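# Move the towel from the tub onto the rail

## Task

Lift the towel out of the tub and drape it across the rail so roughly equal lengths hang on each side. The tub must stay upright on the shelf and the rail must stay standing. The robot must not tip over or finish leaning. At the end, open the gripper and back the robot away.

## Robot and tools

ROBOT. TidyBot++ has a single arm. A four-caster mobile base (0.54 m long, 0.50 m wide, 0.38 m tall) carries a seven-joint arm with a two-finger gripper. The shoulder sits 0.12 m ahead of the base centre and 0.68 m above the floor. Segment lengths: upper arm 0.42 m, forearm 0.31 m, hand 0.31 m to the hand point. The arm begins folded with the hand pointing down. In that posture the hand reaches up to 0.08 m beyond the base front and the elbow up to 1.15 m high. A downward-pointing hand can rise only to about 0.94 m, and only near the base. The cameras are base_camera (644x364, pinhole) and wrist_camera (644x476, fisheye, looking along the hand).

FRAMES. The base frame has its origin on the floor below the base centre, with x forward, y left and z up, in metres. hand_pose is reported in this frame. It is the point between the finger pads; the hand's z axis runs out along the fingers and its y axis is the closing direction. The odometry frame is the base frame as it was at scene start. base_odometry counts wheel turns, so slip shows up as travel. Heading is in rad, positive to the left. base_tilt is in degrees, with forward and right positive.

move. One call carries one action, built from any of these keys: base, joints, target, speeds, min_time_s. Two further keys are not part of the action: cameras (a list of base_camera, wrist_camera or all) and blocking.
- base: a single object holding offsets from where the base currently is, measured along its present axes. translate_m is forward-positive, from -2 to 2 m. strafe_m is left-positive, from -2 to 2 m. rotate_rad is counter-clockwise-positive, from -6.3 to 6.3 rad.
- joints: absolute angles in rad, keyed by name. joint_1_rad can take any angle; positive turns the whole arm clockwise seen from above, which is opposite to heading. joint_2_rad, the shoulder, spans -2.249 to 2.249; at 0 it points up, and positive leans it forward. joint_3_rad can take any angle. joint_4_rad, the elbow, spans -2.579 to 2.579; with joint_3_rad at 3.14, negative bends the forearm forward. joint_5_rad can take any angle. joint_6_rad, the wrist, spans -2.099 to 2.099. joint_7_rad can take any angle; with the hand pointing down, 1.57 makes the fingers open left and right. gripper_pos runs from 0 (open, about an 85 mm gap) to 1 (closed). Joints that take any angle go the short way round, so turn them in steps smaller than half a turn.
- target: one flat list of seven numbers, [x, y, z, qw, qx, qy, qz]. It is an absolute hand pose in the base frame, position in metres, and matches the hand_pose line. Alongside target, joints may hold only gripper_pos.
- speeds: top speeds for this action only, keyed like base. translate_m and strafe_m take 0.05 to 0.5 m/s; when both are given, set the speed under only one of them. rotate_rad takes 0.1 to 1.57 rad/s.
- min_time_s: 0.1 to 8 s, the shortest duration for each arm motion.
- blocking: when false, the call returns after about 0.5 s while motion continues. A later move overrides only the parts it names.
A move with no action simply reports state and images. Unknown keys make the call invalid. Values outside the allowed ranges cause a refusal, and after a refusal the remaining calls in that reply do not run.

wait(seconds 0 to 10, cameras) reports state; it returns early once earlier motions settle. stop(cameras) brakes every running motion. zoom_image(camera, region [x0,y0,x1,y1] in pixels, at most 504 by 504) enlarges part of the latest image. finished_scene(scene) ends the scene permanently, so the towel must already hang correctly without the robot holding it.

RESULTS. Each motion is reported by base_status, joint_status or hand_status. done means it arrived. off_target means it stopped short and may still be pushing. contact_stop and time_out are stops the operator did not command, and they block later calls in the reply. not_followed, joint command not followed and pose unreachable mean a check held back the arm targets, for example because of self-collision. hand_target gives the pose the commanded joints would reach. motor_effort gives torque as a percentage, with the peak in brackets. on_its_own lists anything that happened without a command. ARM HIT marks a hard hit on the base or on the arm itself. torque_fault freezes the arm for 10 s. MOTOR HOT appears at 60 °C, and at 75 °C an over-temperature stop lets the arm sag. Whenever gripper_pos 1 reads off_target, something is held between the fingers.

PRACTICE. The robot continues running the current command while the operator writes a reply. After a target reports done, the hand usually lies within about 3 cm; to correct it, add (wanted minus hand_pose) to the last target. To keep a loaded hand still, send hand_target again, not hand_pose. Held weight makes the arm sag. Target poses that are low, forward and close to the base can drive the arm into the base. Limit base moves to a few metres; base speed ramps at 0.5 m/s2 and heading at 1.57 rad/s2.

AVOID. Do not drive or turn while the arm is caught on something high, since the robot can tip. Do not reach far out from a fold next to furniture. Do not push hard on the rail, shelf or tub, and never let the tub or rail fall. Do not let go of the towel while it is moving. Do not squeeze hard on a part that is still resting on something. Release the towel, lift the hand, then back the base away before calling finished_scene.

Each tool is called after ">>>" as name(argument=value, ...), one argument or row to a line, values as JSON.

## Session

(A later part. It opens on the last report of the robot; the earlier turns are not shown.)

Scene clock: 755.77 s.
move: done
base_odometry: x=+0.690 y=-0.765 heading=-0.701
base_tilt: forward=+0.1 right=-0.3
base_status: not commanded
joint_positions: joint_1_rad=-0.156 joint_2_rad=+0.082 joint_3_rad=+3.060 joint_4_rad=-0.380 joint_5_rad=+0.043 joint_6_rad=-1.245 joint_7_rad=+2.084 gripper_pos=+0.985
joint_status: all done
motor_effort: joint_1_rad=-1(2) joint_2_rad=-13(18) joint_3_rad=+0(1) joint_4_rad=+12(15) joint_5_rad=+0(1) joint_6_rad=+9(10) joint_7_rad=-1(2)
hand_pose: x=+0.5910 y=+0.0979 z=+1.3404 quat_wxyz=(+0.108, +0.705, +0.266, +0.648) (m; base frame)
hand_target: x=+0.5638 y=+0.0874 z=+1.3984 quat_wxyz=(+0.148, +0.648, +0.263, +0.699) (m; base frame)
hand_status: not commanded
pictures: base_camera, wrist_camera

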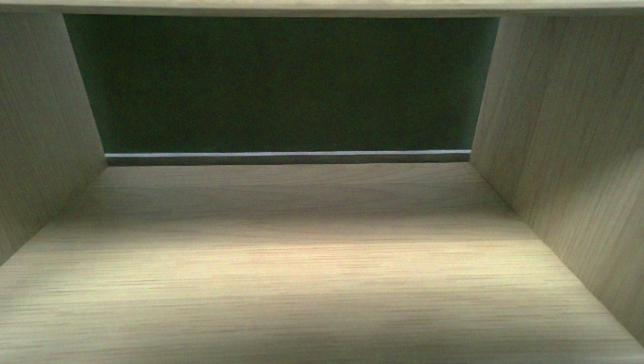

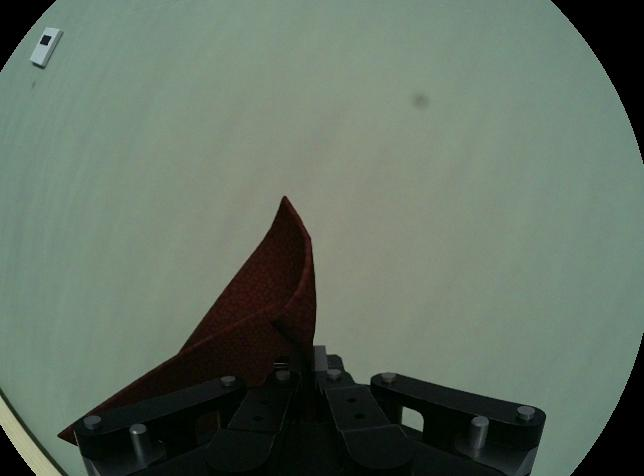

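>>> move(
  joints={"joint_6_rad": -0.85},
  min_time_s=3,
  cameras=[],
)

>>> move(
  base={"translate_m": -0.7},
  speeds={"translate_m": 0.15},
  cameras=["all"],
)

Scene clock: 764.83 s.
move: done
base_odometry: x=+0.690 y=-0.765 heading=-0.701
base_tilt: forward=+0.1 right=-0.3
base_status: not commanded
joint_positions: joint_1_rad=-0.156 joint_2_rad=+0.082 joint_3_rad=+3.060 joint_4_rad=-0.380 joint_5_rad=+0.043 joint_6_rad=-0.946 joint_7_rad=+2.084 gripper_pos=+0.985
joint_status: all done
motor_effort: joint_1_rad=-1(1) joint_2_rad=-13(14) joint_3_rad=+0(1) joint_4_rad=+11(12) joint_5_rad=+0(1) joint_6_rad=+9(10) joint_7_rad=-1(1)
hand_pose: x=+0.5895 y=+0.0987 z=+1.4333 quat_wxyz=(+0.124, +0.605, +0.230, +0.752) (m; base frame)
hand_target: x=+0.5478 y=+0.0867 z=+1.4900 quat_wxyz=(+0.165, +0.541, +0.222, +0.794) (m; base frame)
hand_status: not commanded
pictures: none
No camera images: "cameras" was empty.

Scene clock: 770.13 s.
move: done
base_odometry: x=+0.155 y=-0.313 heading=-0.701
base_tilt: forward=+0.0 right=-0.2
base_status: done
joint_positions: joint_1_rad=-0.156 joint_2_rad=+0.059 joint_3_rad=+3.060 joint_4_rad=-0.372 joint_5_rad=+0.043 joint_6_rad=-0.941 joint_7_rad=+2.084 gripper_pos=+0.985
joint_status: not commanded
motor_effort: joint_1_rad=-1(2) joint_2_rad=-12(19) joint_3_rad=-1(1) joint_4_rad=+11(14) joint_5_rad=+0(1) joint_6_rad=+9(9) joint_7_rad=-1(2)
hand_pose: x=+0.5697 y=+0.0954 z=+1.4486 quat_wxyz=(+0.126, +0.592, +0.225, +0.763) (m; base frame)
hand_target: x=+0.5478 y=+0.0867 z=+1.4900 quat_wxyz=(+0.165, +0.541, +0.222, +0.794) (m; base frame)
hand_status: not commanded
pictures: base_camera, wrist_camera

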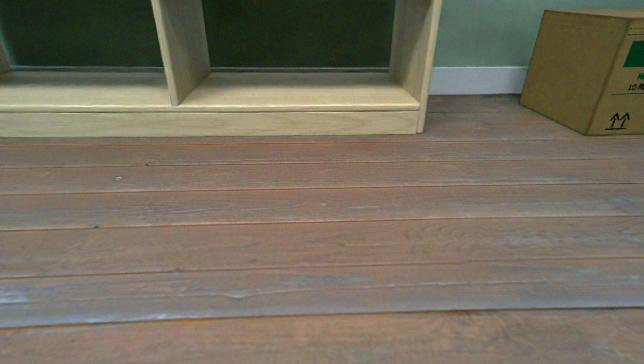

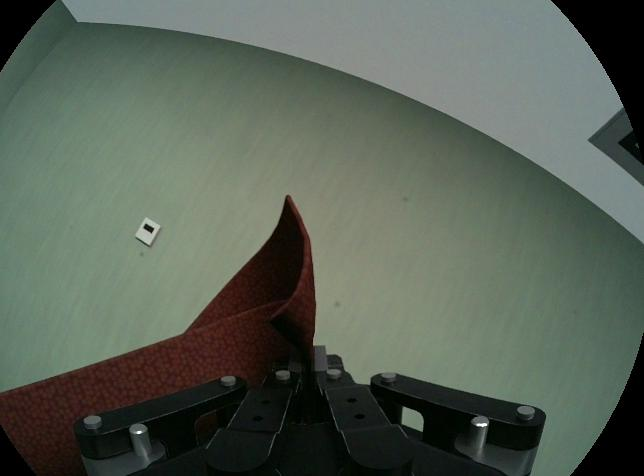

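>>> move(
  joints={"joint_1_rad": 0.0, "joint_2_rad": -0.3, "joint_4_rad": -2.1, "joint_6_rad": 0.15},
  min_time_s=6,
  cameras=["all"],
)

Scene clock: 794.27 s.
move: done
base_odometry: x=+0.155 y=-0.313 heading=-0.701
base_tilt: forward=+0.1 right=-0.2
base_status: not commanded
joint_positions: joint_1_rad=-0.024 joint_2_rad=-0.269 joint_3_rad=+3.060 joint_4_rad=-2.089 joint_5_rad=+0.043 joint_6_rad=+0.055 joint_7_rad=+2.084 gripper_pos=+0.985
joint_status: all done
motor_effort: joint_1_rad=-1(1) joint_2_rad=-9(15) joint_3_rad=+1(1) joint_4_rad=+20(21) joint_5_rad=+1(1) joint_6_rad=+9(10) joint_7_rad=-1(2)
hand_pose: x=+0.6132 y=+0.0590 z=+0.9487 quat_wxyz=(+0.150, +0.729, +0.257, +0.617) (m; base frame)
hand_target: x=+0.6073 y=+0.0566 z=+0.9864 quat_wxyz=(+0.191, +0.682, +0.274, +0.650) (m; base frame)
hand_status: not commanded
pictures: base_camera, wrist_camera

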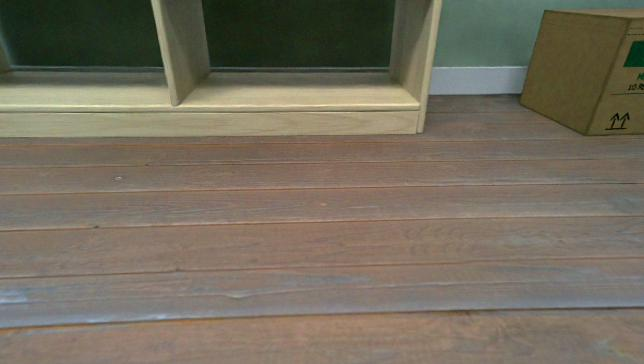

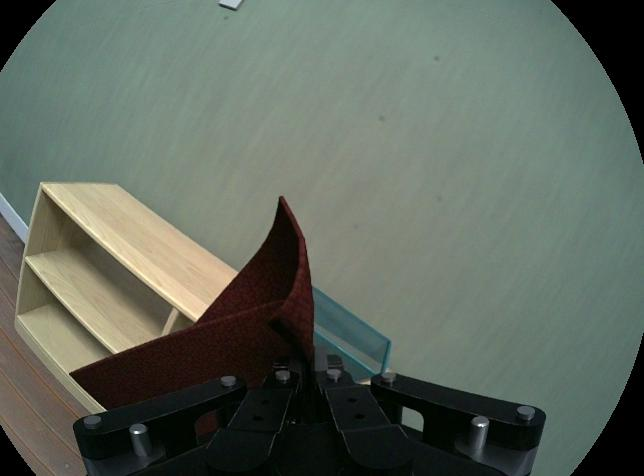

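>>> move(
  joints={"joint_2_rad": -0.35, "joint_4_rad": -2.4, "joint_6_rad": -0.1},
  min_time_s=4,
  cameras=["all"],
)

Scene clock: 811.00 s.
move: done
base_odometry: x=+0.155 y=-0.313 heading=-0.701
base_tilt: forward=+0.0 right=-0.3
base_status: not commanded
joint_positions: joint_1_rad=-0.024 joint_2_rad=-0.321 joint_3_rad=+3.060 joint_4_rad=-2.387 joint_5_rad=+0.043 joint_6_rad=-0.029 joint_7_rad=+2.084 gripper_pos=+0.985
joint_status: all done
motor_effort: joint_1_rad=-1(1) joint_2_rad=-6(10) joint_3_rad=+1(2) joint_4_rad=+18(20) joint_5_rad=+1(1) joint_6_rad=+8(9) joint_7_rad=-1(2)
hand_pose: x=+0.5291 y=+0.0453 z=+0.7754 quat_wxyz=(+0.124, +0.818, +0.286, +0.484) (m; base frame)
hand_target: x=+0.5117 y=+0.0361 z=+0.7609 quat_wxyz=(+0.147, +0.820, +0.319, +0.452) (m; base frame)
hand_status: not commanded
pictures: base_camera, wrist_camera

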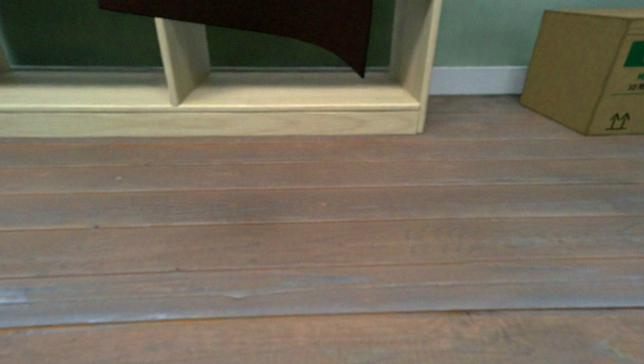

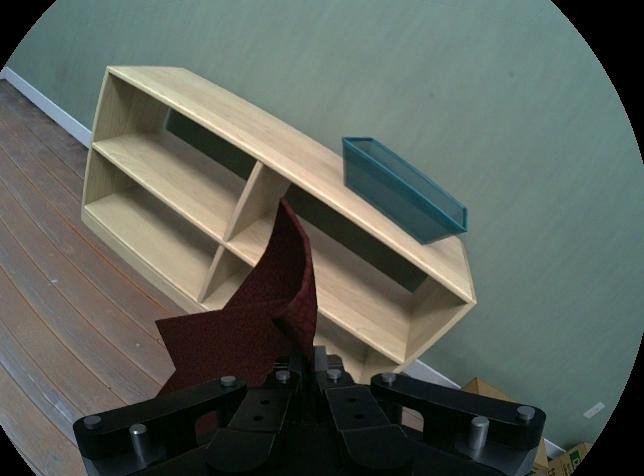

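>>> move(
  joints={"joint_1_rad": 0.03, "joint_2_rad": -0.33, "joint_3_rad": 3.18, "joint_4_rad": -1.4, "joint_5_rad": -0.06, "joint_6_rad": -0.3, "joint_7_rad": 1.55},
  min_time_s=6,
  cameras=["wrist_camera"],
)

>>> move(
  base={"rotate_rad": 1.79},
  speeds={"rotate_rad": 0.4},
  cameras=["all"],
)

Scene clock: 839.03 s.
move: done
base_odometry: x=+0.155 y=-0.313 heading=-0.701
base_tilt: forward=+0.1 right=-0.2
base_status: not commanded
joint_positions: joint_1_rad=+0.006 joint_2_rad=-0.321 joint_3_rad=+3.157 joint_4_rad=-1.432 joint_5_rad=+0.005 joint_6_rad=-0.228 joint_7_rad=+1.628 gripper_pos=+0.985
joint_status: all done
motor_effort: joint_1_rad=-1(1) joint_2_rad=-7(9) joint_3_rad=+0(2) joint_4_rad=+19(21) joint_5_rad=+1(1) joint_6_rad=+9(10) joint_7_rad=-1(3)
hand_pose: x=+0.5709 y=-0.0112 z=+1.2920 quat_wxyz=(+0.031, +0.621, +0.011, +0.783) (m; base frame)
hand_target: x=+0.5629 y=-0.0302 z=+1.2931 quat_wxyz=(-0.014, +0.631, -0.044, +0.774) (m; base frame)
hand_status: not commanded
pictures: wrist_camera

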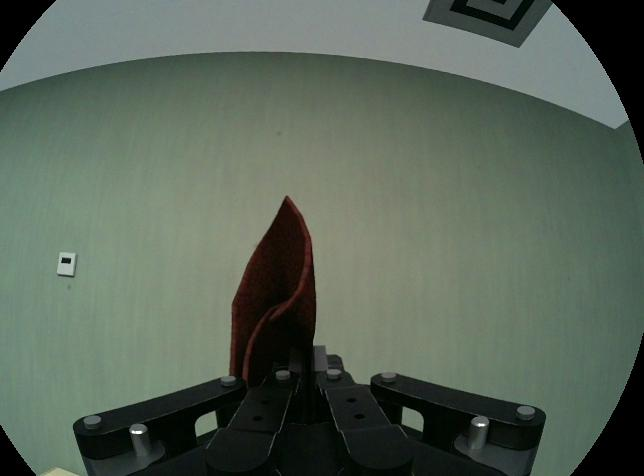

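Scene clock: 844.07 s.
move: done
base_odometry: x=+0.155 y=-0.313 heading=+1.089
base_tilt: forward=+0.0 right=-0.3
base_status: done
joint_positions: joint_1_rad=+0.012 joint_2_rad=-0.321 joint_3_rad=+3.166 joint_4_rad=-1.432 joint_5_rad=+0.003 joint_6_rad=-0.229 joint_7_rad=+1.627 gripper_pos=+0.985
joint_status: not commanded
motor_effort: joint_1_rad=-1(2) joint_2_rad=-7(7) joint_3_rad=+1(2) joint_4_rad=+18(19) joint_5_rad=+1(1) joint_6_rad=+9(9) joint_7_rad=-1(1)
hand_pose: x=+0.5708 y=-0.0192 z=+1.2917 quat_wxyz=(+0.035, +0.621, +0.004, +0.783) (m; base frame)
hand_target: x=+0.5629 y=-0.0302 z=+1.2931 quat_wxyz=(-0.014, +0.631, -0.044, +0.774) (m; base frame)
hand_status: not commanded
pictures: base_camera, wrist_camera

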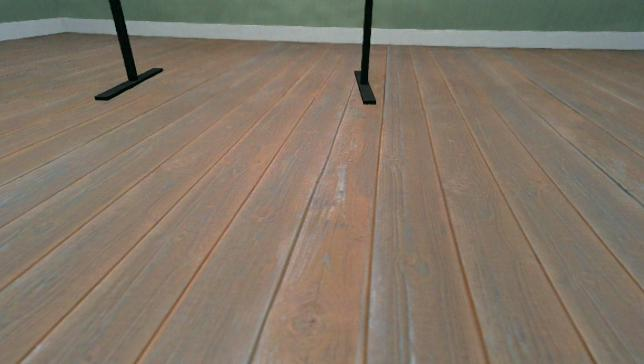

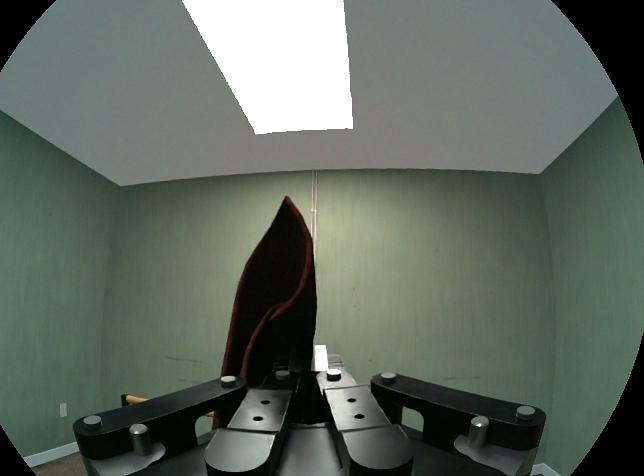

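>>> move(
  base={"rotate_rad": -0.103},
  speeds={"rotate_rad": 0.3},
  cameras=[],
)

>>> move(
  base={"translate_m": 0.5, "strafe_m": 0.42},
  speeds={"translate_m": 0.25},
  cameras=["all"],
)

Scene clock: 863.63 s.
move: done
base_odometry: x=+0.155 y=-0.313 heading=+0.986
base_tilt: forward=+0.1 right=-0.2
base_status: done
joint_positions: joint_1_rad=+0.014 joint_2_rad=-0.321 joint_3_rad=+3.169 joint_4_rad=-1.432 joint_5_rad=+0.002 joint_6_rad=-0.229 joint_7_rad=+1.627 gripper_pos=+0.985
joint_status: not commanded
motor_effort: joint_1_rad=-1(2) joint_2_rad=-7(7) joint_3_rad=+0(2) joint_4_rad=+18(19) joint_5_rad=+0(1) joint_6_rad=+9(9) joint_7_rad=-1(2)
hand_pose: x=+0.5707 y=-0.0224 z=+1.2917 quat_wxyz=(+0.036, +0.621, +0.002, +0.783) (m; base frame)
hand_target: x=+0.5629 y=-0.0302 z=+1.2931 quat_wxyz=(-0.014, +0.631, -0.044, +0.774) (m; base frame)
hand_status: not commanded
pictures: none
No camera images: "cameras" was empty.

Scene clock: 867.17 s.
move: done
base_odometry: x=+0.080 y=+0.336 heading=+0.987
base_tilt: forward=+0.1 right=-0.2
base_status: done
joint_positions: joint_1_rad=+0.014 joint_2_rad=-0.323 joint_3_rad=+3.170 joint_4_rad=-1.432 joint_5_rad=+0.002 joint_6_rad=-0.231 joint_7_rad=+1.627 gripper_pos=+0.985
joint_status: not commanded
motor_effort: joint_1_rad=-1(2) joint_2_rad=-7(10) joint_3_rad=+0(2) joint_4_rad=+19(20) joint_5_rad=+0(1) joint_6_rad=+9(9) joint_7_rad=-1(2)
hand_pose: x=+0.5695 y=-0.0231 z=+1.2925 quat_wxyz=(+0.036, +0.621, +0.001, +0.783) (m; base frame)
hand_target: x=+0.5629 y=-0.0302 z=+1.2931 quat_wxyz=(-0.014, +0.631, -0.044, +0.774) (m; base frame)
hand_status: not commanded
pictures: base_camera, wrist_camera

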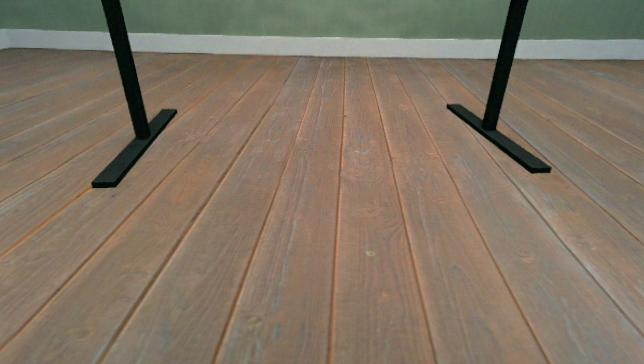

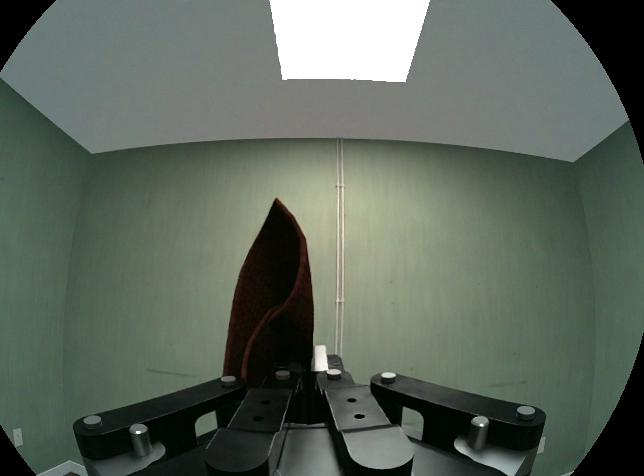

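>>> move(
  base={"rotate_rad": 0.07},
  speeds={"rotate_rad": 0.3},
  cameras=[],
)

>>> move(
  base={"strafe_m": -0.07},
  speeds={"strafe_m": 0.2},
  joints={"joint_1_rad": 0.0, "joint_2_rad": 0.0, "joint_3_rad": 3.14, "joint_4_rad": -0.2, "joint_5_rad": 0.0, "joint_6_rad": -0.85},
  min_time_s=5,
  cameras=["all"],
)

Scene clock: 888.97 s.
move: done
base_odometry: x=+0.080 y=+0.336 heading=+1.057
base_tilt: forward=+0.1 right=-0.2
base_status: done
joint_positions: joint_1_rad=+0.015 joint_2_rad=-0.323 joint_3_rad=+3.171 joint_4_rad=-1.432 joint_5_rad=+0.001 joint_6_rad=-0.231 joint_7_rad=+1.627 gripper_pos=+0.985
joint_status: not commanded
motor_effort: joint_1_rad=-1(2) joint_2_rad=-6(8) joint_3_rad=-1(2) joint_4_rad=+19(19) joint_5_rad=+0(1) joint_6_rad=+9(9) joint_7_rad=-1(1)
hand_pose: x=+0.5695 y=-0.0237 z=+1.2925 quat_wxyz=(+0.037, +0.621, +0.001, +0.783) (m; base frame)
hand_target: x=+0.5629 y=-0.0302 z=+1.2931 quat_wxyz=(-0.014, +0.631, -0.044, +0.774) (m; base frame)
hand_status: not commanded
pictures: none
No camera images: "cameras" was empty.

Scene clock: 894.27 s.
move: done
base_odometry: x=+0.141 y=+0.302 heading=+1.057
base_tilt: forward=+0.0 right=-0.2
base_status: done
joint_positions: joint_1_rad=+0.015 joint_2_rad=-0.023 joint_3_rad=+3.164 joint_4_rad=-0.224 joint_5_rad=+0.001 joint_6_rad=-0.778 joint_7_rad=+1.627 gripper_pos=+0.985
joint_status: all done
motor_effort: joint_1_rad=-1(2) joint_2_rad=-6(8) joint_3_rad=+0(3) joint_4_rad=+7(20) joint_5_rad=+0(2) joint_6_rad=+8(10) joint_7_rad=-1(1)
hand_pose: x=+0.4304 y=-0.0109 z=+1.5843 quat_wxyz=(+0.042, +0.470, +0.004, +0.882) (m; base frame)
hand_target: x=+0.4515 y=+0.0019 z=+1.5656 quat_wxyz=(-0.010, +0.501, -0.005, +0.865) (m; base frame)
hand_status: not commanded
pictures: base_camera, wrist_camera

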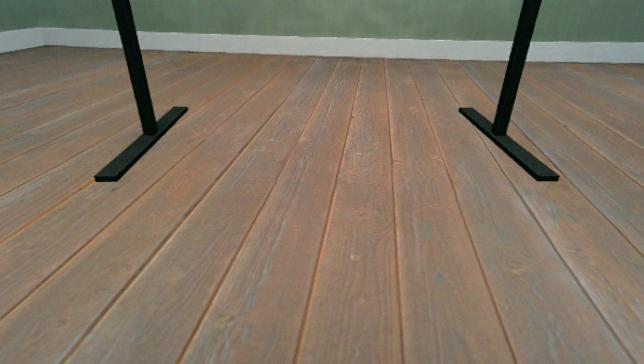

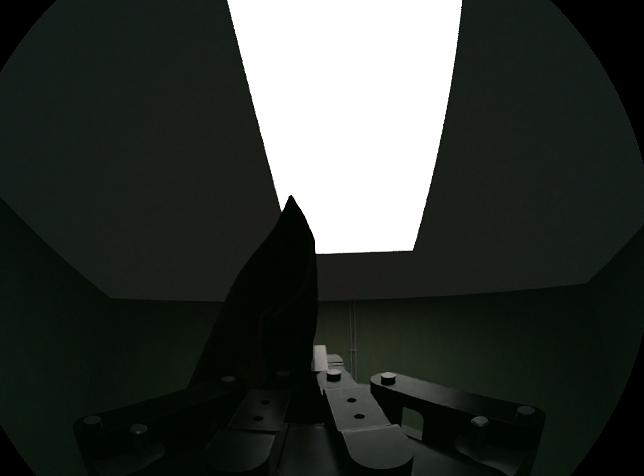

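>>> move(
  base={"translate_m": 0.74},
  speeds={"translate_m": 0.15},
  cameras=["all"],
)

Scene clock: 909.80 s.
move: done
base_odometry: x=+0.505 y=+0.946 heading=+1.057
base_tilt: forward=+0.1 right=-0.2
base_status: done
joint_positions: joint_1_rad=+0.015 joint_2_rad=-0.002 joint_3_rad=+3.163 joint_4_rad=-0.217 joint_5_rad=+0.001 joint_6_rad=-0.783 joint_7_rad=+1.627 gripper_pos=+0.985
joint_status: not commanded
motor_effort: joint_1_rad=-1(1) joint_2_rad=-7(10) joint_3_rad=+0(1) joint_4_rad=+8(9) joint_5_rad=+0(1) joint_6_rad=+8(8) joint_7_rad=-1(1)
hand_pose: x=+0.4464 y=-0.0107 z=+1.5787 quat_wxyz=(+0.041, +0.478, +0.005, +0.877) (m; base frame)
hand_target: x=+0.4515 y=+0.0019 z=+1.5656 quat_wxyz=(-0.010, +0.501, -0.005, +0.865) (m; base frame)
hand_status: not commanded
pictures: base_camera, wrist_camera

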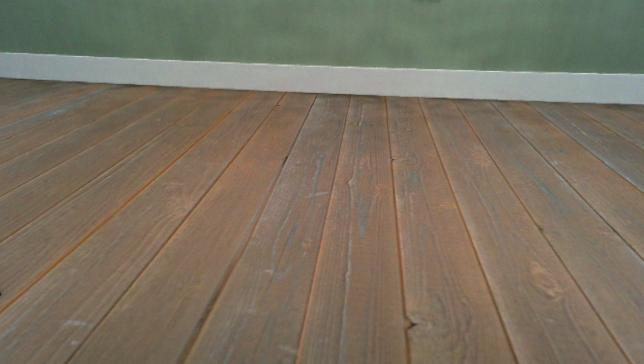

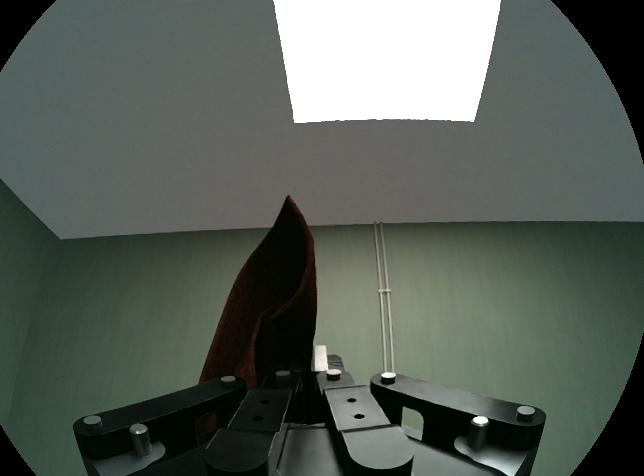

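>>> move(
  joints={"joint_2_rad": -0.22, "joint_4_rad": -1.4, "joint_6_rad": -0.65},
  min_time_s=6,
  cameras=["all"],
)

Scene clock: 925.17 s.
move: done
base_odometry: x=+0.505 y=+0.946 heading=+1.057
base_tilt: forward=+0.0 right=-0.2
base_status: not commanded
joint_positions: joint_1_rad=+0.015 joint_2_rad=-0.188 joint_3_rad=+3.163 joint_4_rad=-1.389 joint_5_rad=+0.001 joint_6_rad=-0.743 joint_7_rad=+1.627 gripper_pos=+0.985
joint_status: all done
motor_effort: joint_1_rad=-1(1) joint_2_rad=-11(13) joint_3_rad=+0(1) joint_4_rad=+19(20) joint_5_rad=+0(1) joint_6_rad=+8(10) joint_7_rad=-1(1)
hand_pose: x=+0.6234 y=-0.0185 z=+1.0951 quat_wxyz=(+0.025, +0.826, +0.008, +0.563) (m; base frame)
hand_target: x=+0.6187 y=+0.0023 z=+1.1324 quat_wxyz=(-0.007, +0.793, -0.008, +0.610) (m; base frame)
hand_status: not commanded
pictures: base_camera, wrist_camera

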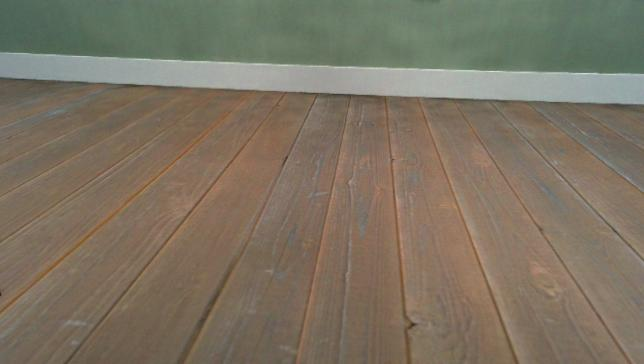

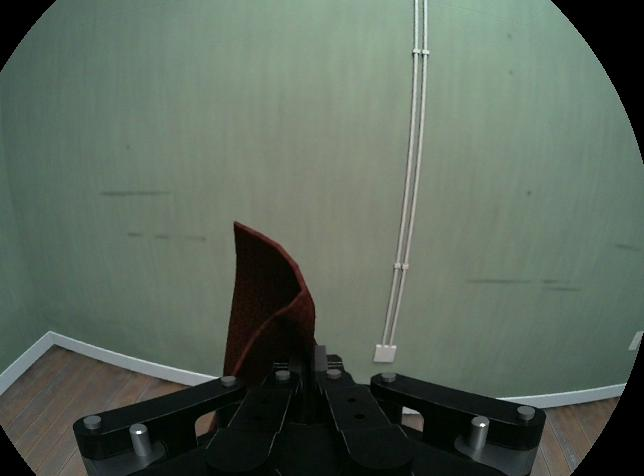

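>>> move(
  base={"translate_m": -0.40},
  speeds={"translate_m": 0.1},
  cameras=["all"],
)

Scene clock: 946.70 s.
move: done
base_odometry: x=+0.309 y=+0.598 heading=+1.057
base_tilt: forward=+0.1 right=-0.3
base_status: done
joint_positions: joint_1_rad=+0.015 joint_2_rad=-0.204 joint_3_rad=+3.161 joint_4_rad=-1.389 joint_5_rad=+0.001 joint_6_rad=-0.740 joint_7_rad=+1.627 gripper_pos=+0.985
joint_status: not commanded
motor_effort: joint_1_rad=-1(1) joint_2_rad=-10(16) joint_3_rad=+0(1) joint_4_rad=+18(20) joint_5_rad=+0(1) joint_6_rad=+8(9) joint_7_rad=-1(1)
hand_pose: x=+0.6169 y=-0.0175 z=+1.1042 quat_wxyz=(+0.025, +0.821, +0.008, +0.571) (m; base frame)
hand_target: x=+0.6187 y=+0.0023 z=+1.1324 quat_wxyz=(-0.007, +0.793, -0.008, +0.610) (m; base frame)
hand_status: not commanded
pictures: base_camera, wrist_camera

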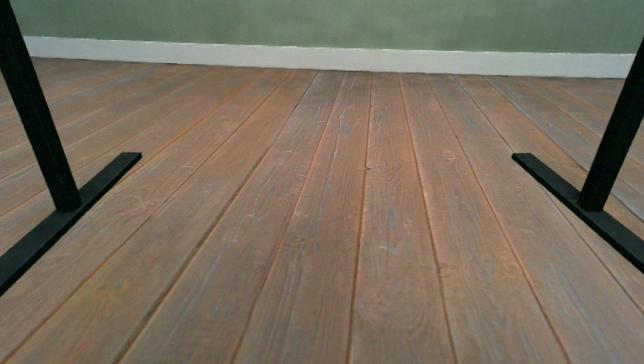

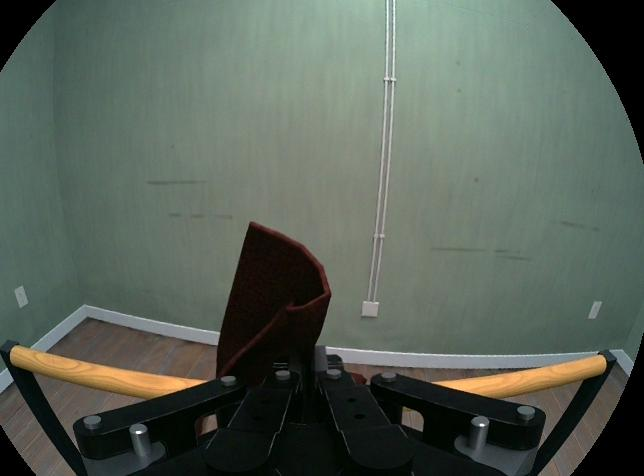

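>>> move(
  base={"translate_m": -0.04},
  speeds={"translate_m": 0.1},
  cameras=[],
)

>>> move(
  joints={"joint_2_rad": -0.29, "joint_4_rad": -1.98, "joint_6_rad": -0.2},
  min_time_s=5,
  cameras=["wrist_camera"],
)

Scene clock: 964.37 s.
move: done
base_odometry: x=+0.289 y=+0.563 heading=+1.057
base_tilt: forward=+0.0 right=-0.3
base_status: done
joint_positions: joint_1_rad=+0.015 joint_2_rad=-0.209 joint_3_rad=+3.161 joint_4_rad=-1.390 joint_5_rad=+0.001 joint_6_rad=-0.739 joint_7_rad=+1.627 gripper_pos=+0.985
joint_status: not commanded
motor_effort: joint_1_rad=-1(1) joint_2_rad=-11(15) joint_3_rad=+0(1) joint_4_rad=+19(19) joint_5_rad=+1(1) joint_6_rad=+8(9) joint_7_rad=+0(1)
hand_pose: x=+0.6149 y=-0.0173 z=+1.1068 quat_wxyz=(+0.025, +0.819, +0.008, +0.573) (m; base frame)
hand_target: x=+0.6187 y=+0.0023 z=+1.1324 quat_wxyz=(-0.007, +0.793, -0.008, +0.610) (m; base frame)
hand_status: not commanded
pictures: none
No camera images: "cameras" was empty.

Scene clock: 969.67 s.
move: done
base_odometry: x=+0.289 y=+0.563 heading=+1.057
base_tilt: forward=+0.1 right=-0.2
base_status: not commanded
joint_positions: joint_1_rad=+0.015 joint_2_rad=-0.261 joint_3_rad=+3.161 joint_4_rad=-1.963 joint_5_rad=+0.001 joint_6_rad=-0.288 joint_7_rad=+1.627 gripper_pos=+0.985
joint_status: all done
motor_effort: joint_1_rad=+0(1) joint_2_rad=-9(12) joint_3_rad=+1(1) joint_4_rad=+19(20) joint_5_rad=+0(1) joint_6_rad=+8(9) joint_7_rad=-1(1)
hand_pose: x=+0.6062 y=-0.0163 z=+0.9205 quat_wxyz=(+0.023, +0.839, +0.009, +0.544) (m; base frame)
hand_target: x=+0.6064 y=+0.0022 z=+0.9499 quat_wxyz=(-0.006, +0.810, -0.008, +0.586) (m; base frame)
hand_status: not commanded
pictures: wrist_camera

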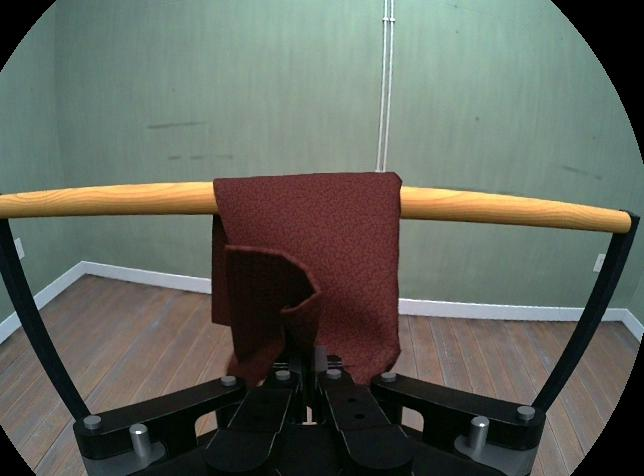

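>>> move(
  joints={"joint_2_rad": -0.1, "joint_4_rad": -2.3, "joint_6_rad": 0.27},
  min_time_s=5,
  cameras=["wrist_camera"],
)

Scene clock: 991.30 s.
move: done
base_odometry: x=+0.289 y=+0.563 heading=+1.057
base_tilt: forward=+0.1 right=-0.3
base_status: not commanded
joint_positions: joint_1_rad=+0.015 joint_2_rad=-0.129 joint_3_rad=+3.161 joint_4_rad=-2.282 joint_5_rad=+0.001 joint_6_rad=+0.181 joint_7_rad=+1.627 gripper_pos=+0.985
joint_status: all done
motor_effort: joint_1_rad=-1(1) joint_2_rad=-11(12) joint_3_rad=+0(1) joint_4_rad=+16(20) joint_5_rad=+1(1) joint_6_rad=+8(9) joint_7_rad=+0(1)
hand_pose: x=+0.6141 y=-0.0157 z=+0.8046 quat_wxyz=(+0.024, +0.834, +0.009, +0.552) (m; base frame)
hand_target: x=+0.6226 y=+0.0022 z=+0.8060 quat_wxyz=(-0.006, +0.822, -0.008, +0.569) (m; base frame)
hand_status: not commanded
pictures: wrist_camera

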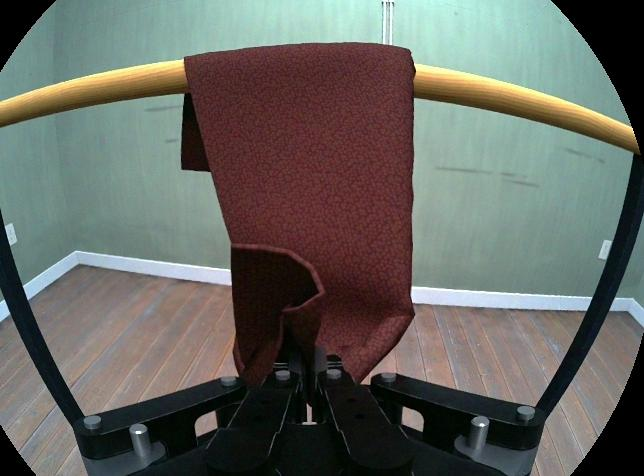

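>>> zoom_image(
  camera="wrist_camera",
  region=[150, 20, 450, 420],
)

Scaled by 1.260.

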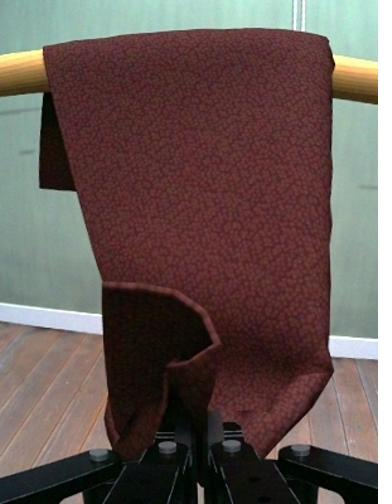

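>>> move(
  joints={"joint_2_rad": -0.22, "joint_4_rad": -1.4, "joint_6_rad": -0.65},
  min_time_s=5,
  cameras=["wrist_camera"],
)

>>> move(
  base={"translate_m": 0.46},
  speeds={"translate_m": 0.1},
  cameras=["wrist_camera"],
)

Scene clock: 1091.07 s.
move: done
base_odometry: x=+0.289 y=+0.563 heading=+1.057
base_tilt: forward=+0.0 right=-0.2
base_status: not commanded
joint_positions: joint_1_rad=+0.015 joint_2_rad=-0.191 joint_3_rad=+3.161 joint_4_rad=-1.433 joint_5_rad=+0.001 joint_6_rad=-0.576 joint_7_rad=+1.627 gripper_pos=+0.985
joint_status: all done
motor_effort: joint_1_rad=-1(1) joint_2_rad=-11(15) joint_3_rad=+0(1) joint_4_rad=+19(20) joint_5_rad=+0(1) joint_6_rad=+9(9) joint_7_rad=+0(2)
hand_pose: x=+0.6383 y=-0.0180 z=+1.1206 quat_wxyz=(+0.027, +0.789, +0.008, +0.614) (m; base frame)
hand_target: x=+0.6187 y=+0.0023 z=+1.1324 quat_wxyz=(-0.007, +0.793, -0.008, +0.610) (m; base frame)
hand_status: not commanded
pictures: wrist_camera

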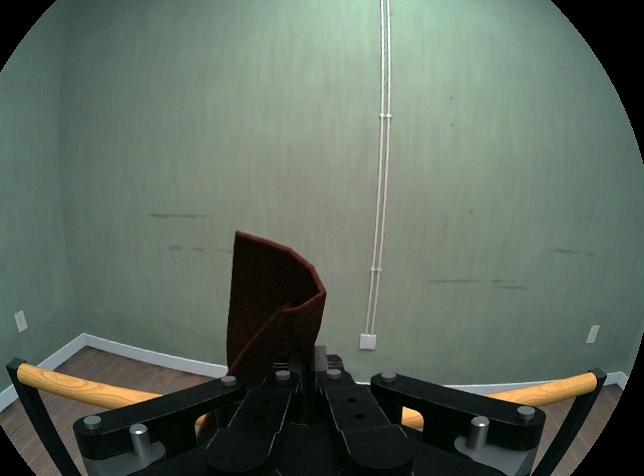

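Scene clock: 1096.23 s.
move: done
base_odometry: x=+0.515 y=+0.963 heading=+1.057
base_tilt: forward=+0.1 right=-0.3
base_status: done
joint_positions: joint_1_rad=+0.015 joint_2_rad=-0.204 joint_3_rad=+3.160 joint_4_rad=-1.432 joint_5_rad=+0.001 joint_6_rad=-0.579 joint_7_rad=+1.627 gripper_pos=+0.985
joint_status: not commanded
motor_effort: joint_1_rad=-1(1) joint_2_rad=-11(15) joint_3_rad=+0(1) joint_4_rad=+19(20) joint_5_rad=+0(1) joint_6_rad=+9(9) joint_7_rad=-1(1)
hand_pose: x=+0.6325 y=-0.0176 z=+1.1267 quat_wxyz=(+0.027, +0.785, +0.008, +0.618) (m; base frame)
hand_target: x=+0.6187 y=+0.0023 z=+1.1324 quat_wxyz=(-0.007, +0.793, -0.008, +0.610) (m; base frame)
hand_status: not commanded
pictures: wrist_camera

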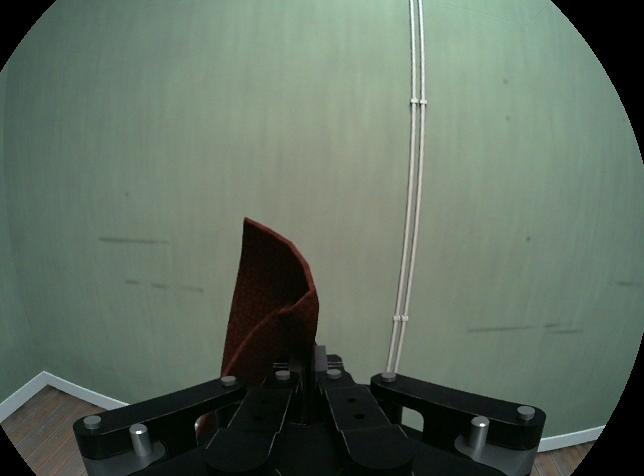

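>>> move(
  joints={"joint_2_rad": -0.18, "joint_4_rad": -1.54, "joint_6_rad": -0.6},
  min_time_s=2,
  cameras=[],
)

>>> move(
  base={"translate_m": -0.42},
  speeds={"translate_m": 0.1},
  cameras=["wrist_camera"],
)

Scene clock: 1109.87 s.
move: done
base_odometry: x=+0.515 y=+0.963 heading=+1.057
base_tilt: forward=+0.0 right=-0.3
base_status: not commanded
joint_positions: joint_1_rad=+0.015 joint_2_rad=-0.203 joint_3_rad=+3.160 joint_4_rad=-1.527 joint_5_rad=+0.001 joint_6_rad=-0.579 joint_7_rad=+1.627 gripper_pos=+0.985
joint_status: all done
motor_effort: joint_1_rad=-1(1) joint_2_rad=-11(12) joint_3_rad=+0(1) joint_4_rad=+19(21) joint_5_rad=+1(1) joint_6_rad=+9(10) joint_7_rad=+0(1)
hand_pose: x=+0.6330 y=-0.0174 z=+1.0698 quat_wxyz=(+0.025, +0.814, +0.008, +0.580) (m; base frame)
hand_target: x=+0.6391 y=+0.0023 z=+1.0434 quat_wxyz=(-0.006, +0.830, -0.008, +0.557) (m; base frame)
hand_status: not commanded
pictures: none
No camera images: "cameras" was empty.

Scene clock: 1114.63 s.
move: done
base_odometry: x=+0.309 y=+0.597 heading=+1.057
base_tilt: forward=+0.0 right=-0.3
base_status: done
joint_positions: joint_1_rad=+0.015 joint_2_rad=-0.192 joint_3_rad=+3.160 joint_4_rad=-1.527 joint_5_rad=+0.001 joint_6_rad=-0.579 joint_7_rad=+1.627 gripper_pos=+0.985
joint_status: not commanded
motor_effort: joint_1_rad=-1(1) joint_2_rad=-11(14) joint_3_rad=+0(1) joint_4_rad=+19(20) joint_5_rad=+0(1) joint_6_rad=+8(9) joint_7_rad=-1(1)
hand_pose: x=+0.6373 y=-0.0172 z=+1.0635 quat_wxyz=(+0.025, +0.817, +0.009, +0.575) (m; base frame)
hand_target: x=+0.6391 y=+0.0023 z=+1.0434 quat_wxyz=(-0.006, +0.830, -0.008, +0.557) (m; base frame)
hand_status: not commanded
pictures: wrist_camera

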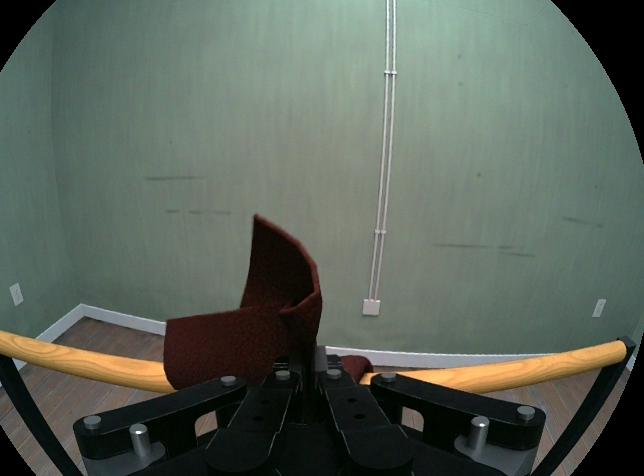

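>>> zoom_image(
  camera="wrist_camera",
  region=[130, 190, 430, 430],
)

Scaled by 1.680.

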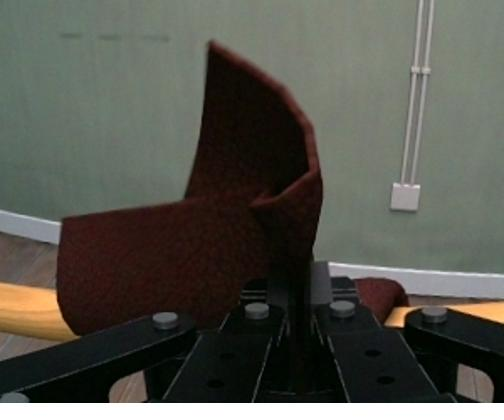

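>>> move(
  base={"translate_m": -0.03},
  speeds={"translate_m": 0.1},
  cameras=[],
)

>>> move(
  joints={"joint_2_rad": -0.05, "joint_4_rad": -2.1, "joint_6_rad": 0.09},
  min_time_s=5,
  cameras=["all"],
)

Scene clock: 1132.53 s.
move: done
base_odometry: x=+0.294 y=+0.571 heading=+1.057
base_tilt: forward=+0.1 right=-0.2
base_status: done
joint_positions: joint_1_rad=+0.015 joint_2_rad=-0.188 joint_3_rad=+3.160 joint_4_rad=-1.528 joint_5_rad=+0.001 joint_6_rad=-0.579 joint_7_rad=+1.627 gripper_pos=+0.985
joint_status: not commanded
motor_effort: joint_1_rad=-1(1) joint_2_rad=-12(14) joint_3_rad=+0(1) joint_4_rad=+19(20) joint_5_rad=+0(1) joint_6_rad=+8(9) joint_7_rad=-1(1)
hand_pose: x=+0.6389 y=-0.0171 z=+1.0611 quat_wxyz=(+0.025, +0.819, +0.009, +0.574) (m; base frame)
hand_target: x=+0.6391 y=+0.0023 z=+1.0434 quat_wxyz=(-0.006, +0.830, -0.008, +0.557) (m; base frame)
hand_status: not commanded
pictures: none
No camera images: "cameras" was empty.

Scene clock: 1137.83 s.
move: done
base_odometry: x=+0.294 y=+0.571 heading=+1.057
base_tilt: forward=+0.0 right=-0.3
base_status: not commanded
joint_positions: joint_1_rad=+0.015 joint_2_rad=-0.082 joint_3_rad=+3.160 joint_4_rad=-2.081 joint_5_rad=+0.001 joint_6_rad=+0.004 joint_7_rad=+1.627 gripper_pos=+0.985
joint_status: all done
motor_effort: joint_1_rad=-1(1) joint_2_rad=-13(14) joint_3_rad=+0(1) joint_4_rad=+18(20) joint_5_rad=+0(1) joint_6_rad=+7(9) joint_7_rad=+0(1)
hand_pose: x=+0.6542 y=-0.0165 z=+0.8429 quat_wxyz=(+0.024, +0.840, +0.010, +0.542) (m; base frame)
hand_target: x=+0.6649 y=+0.0022 z=+0.8390 quat_wxyz=(-0.006, +0.830, -0.008, +0.557) (m; base frame)
hand_status: not commanded
pictures: base_camera, wrist_camera

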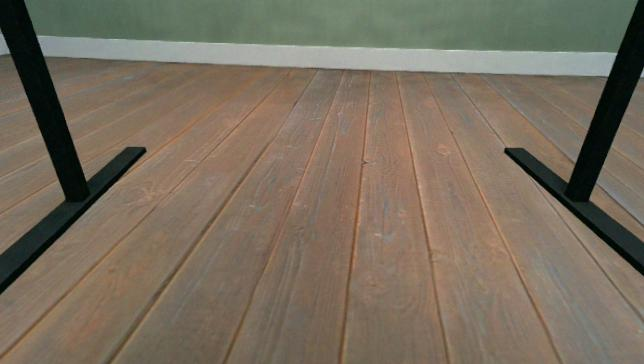

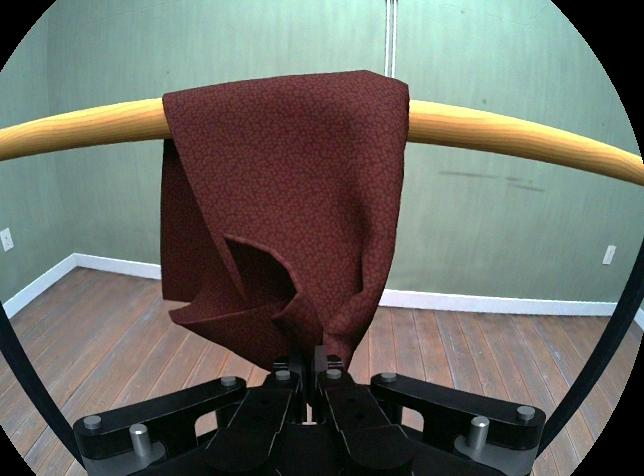

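>>> zoom_image(
  camera="wrist_camera",
  region=[140, 60, 430, 400],
)

Scaled by 1.482.

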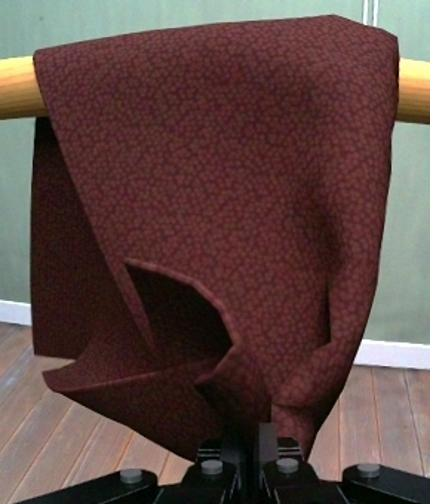

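>>> move(
  joints={"gripper_pos": 0.5},
  min_time_s=2,
  cameras=["wrist_camera"],
)

>>> move(
  joints={"gripper_pos": 0.0},
  min_time_s=2,
  cameras=["wrist_camera"],
)

Scene clock: 1154.97 s.
move: done
base_odometry: x=+0.294 y=+0.571 heading=+1.057
base_tilt: forward=+0.1 right=-0.3
base_status: not commanded
joint_positions: joint_1_rad=+0.015 joint_2_rad=-0.081 joint_3_rad=+3.160 joint_4_rad=-2.083 joint_5_rad=+0.001 joint_6_rad=+0.005 joint_7_rad=+1.627 gripper_pos=+0.500
joint_status: all done
motor_effort: joint_1_rad=+0(1) joint_2_rad=-14(14) joint_3_rad=+0(1) joint_4_rad=+17(18) joint_5_rad=+1(1) joint_6_rad=+8(8) joint_7_rad=-1(1)
hand_pose: x=+0.6540 y=-0.0165 z=+0.8414 quat_wxyz=(+0.024, +0.840, +0.010, +0.541) (m; base frame)
hand_target: x=+0.6649 y=+0.0022 z=+0.8390 quat_wxyz=(-0.006, +0.830, -0.008, +0.557) (m; base frame)
hand_status: not commanded
pictures: wrist_camera

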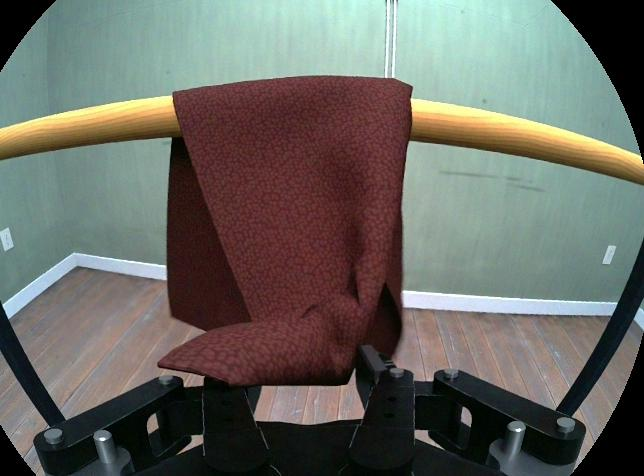

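Scene clock: 1155.80 s.
move: done
base_odometry: x=+0.294 y=+0.571 heading=+1.057
base_tilt: forward=+0.1 right=-0.2
base_status: not commanded
joint_positions: joint_1_rad=+0.015 joint_2_rad=-0.081 joint_3_rad=+3.160 joint_4_rad=-2.083 joint_5_rad=+0.001 joint_6_rad=+0.005 joint_7_rad=+1.627 gripper_pos=+0.000
joint_status: all done
motor_effort: joint_1_rad=-1(1) joint_2_rad=-13(14) joint_3_rad=+0(1) joint_4_rad=+18(18) joint_5_rad=+1(1) joint_6_rad=+8(8) joint_7_rad=+0(1)
hand_pose: x=+0.6540 y=-0.0165 z=+0.8414 quat_wxyz=(+0.024, +0.840, +0.010, +0.541) (m; base frame)
hand_target: x=+0.6649 y=+0.0022 z=+0.8390 quat_wxyz=(-0.006, +0.830, -0.008, +0.557) (m; base frame)
hand_status: not commanded
pictures: wrist_camera

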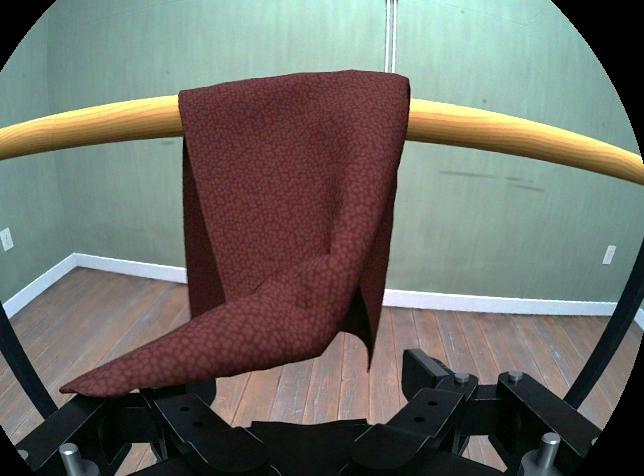

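>>> move(
  base={"translate_m": -0.35},
  speeds={"translate_m": 0.1},
  cameras=["all"],
)

Scene clock: 1166.73 s.
move: done
base_odometry: x=+0.122 y=+0.266 heading=+1.057
base_tilt: forward=+0.0 right=-0.3
base_status: done
joint_positions: joint_1_rad=+0.015 joint_2_rad=-0.071 joint_3_rad=+3.160 joint_4_rad=-2.086 joint_5_rad=+0.001 joint_6_rad=+0.006 joint_7_rad=+1.627 gripper_pos=+0.000
joint_status: not commanded
motor_effort: joint_1_rad=-1(1) joint_2_rad=-14(15) joint_3_rad=+0(1) joint_4_rad=+17(18) joint_5_rad=+1(1) joint_6_rad=+8(8) joint_7_rad=+0(1)
hand_pose: x=+0.6548 y=-0.0165 z=+0.8345 quat_wxyz=(+0.024, +0.844, +0.010, +0.536) (m; base frame)
hand_target: x=+0.6649 y=+0.0022 z=+0.8390 quat_wxyz=(-0.006, +0.830, -0.008, +0.557) (m; base frame)
hand_status: not commanded
pictures: base_camera, wrist_camera

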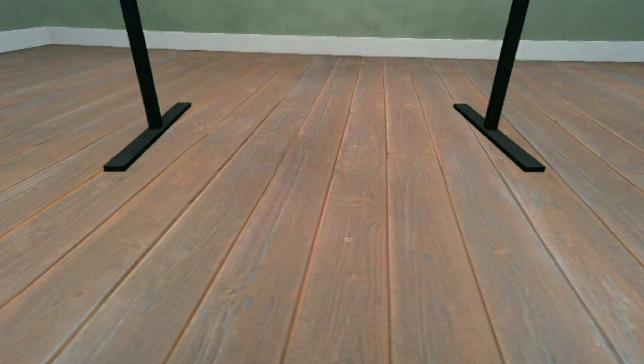

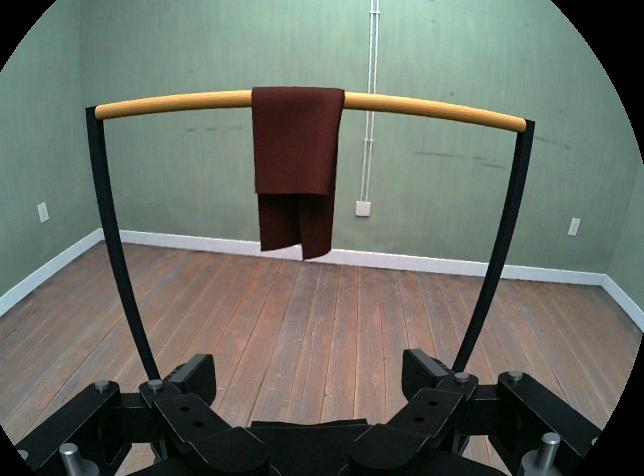

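>>> zoom_image(
  camera="wrist_camera",
  region=[200, 60, 400, 280],
)

Scaled by 2.291.

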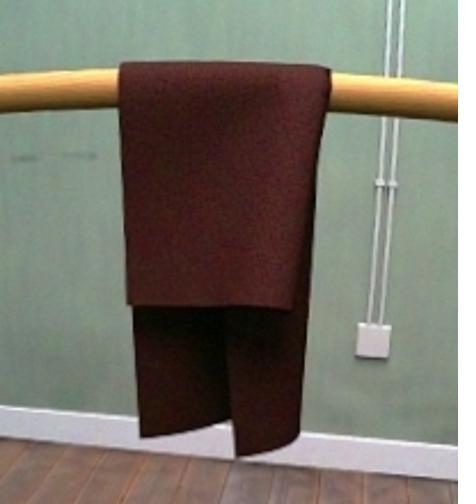

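>>> move(
  cameras=["wrist_camera"],
)

>>> zoom_image(
  camera="wrist_camera",
  region=[200, 60, 400, 280],
)

Scene clock: 1197.83 s.
Motor temperatures (°C): [26 27 28 30 33 35 38]
base_odometry: x=+0.122 y=+0.266 heading=+1.057
base_tilt: forward=+0.0 right=-0.2
base_status: done
joint_positions: joint_1_rad=+0.015 joint_2_rad=-0.071 joint_3_rad=+3.160 joint_4_rad=-2.086 joint_5_rad=+0.001 joint_6_rad=+0.006 joint_7_rad=+1.627 gripper_pos=+0.000
joint_status: not commanded
motor_effort: joint_1_rad=+0(1) joint_2_rad=-14(15) joint_3_rad=-1(1) joint_4_rad=+17(18) joint_5_rad=+0(1) joint_6_rad=+8(8) joint_7_rad=-1(1)
hand_pose: x=+0.6548 y=-0.0165 z=+0.8345 quat_wxyz=(+0.024, +0.844, +0.010, +0.536) (m; base frame)
hand_target: x=+0.6649 y=+0.0022 z=+0.8390 quat_wxyz=(-0.006, +0.830, -0.008, +0.557) (m; base frame)
hand_status: not commanded
pictures: wrist_camera

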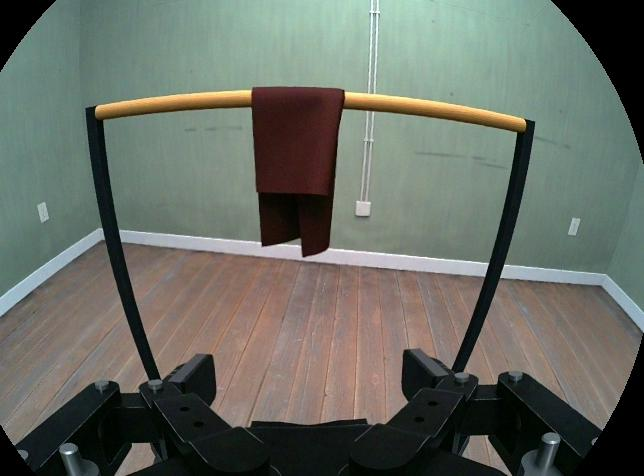

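Scaled by 2.291.

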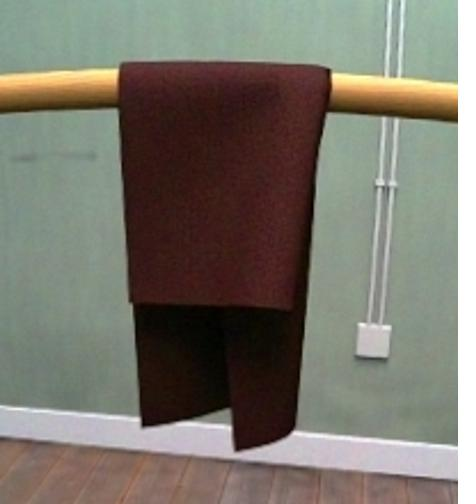

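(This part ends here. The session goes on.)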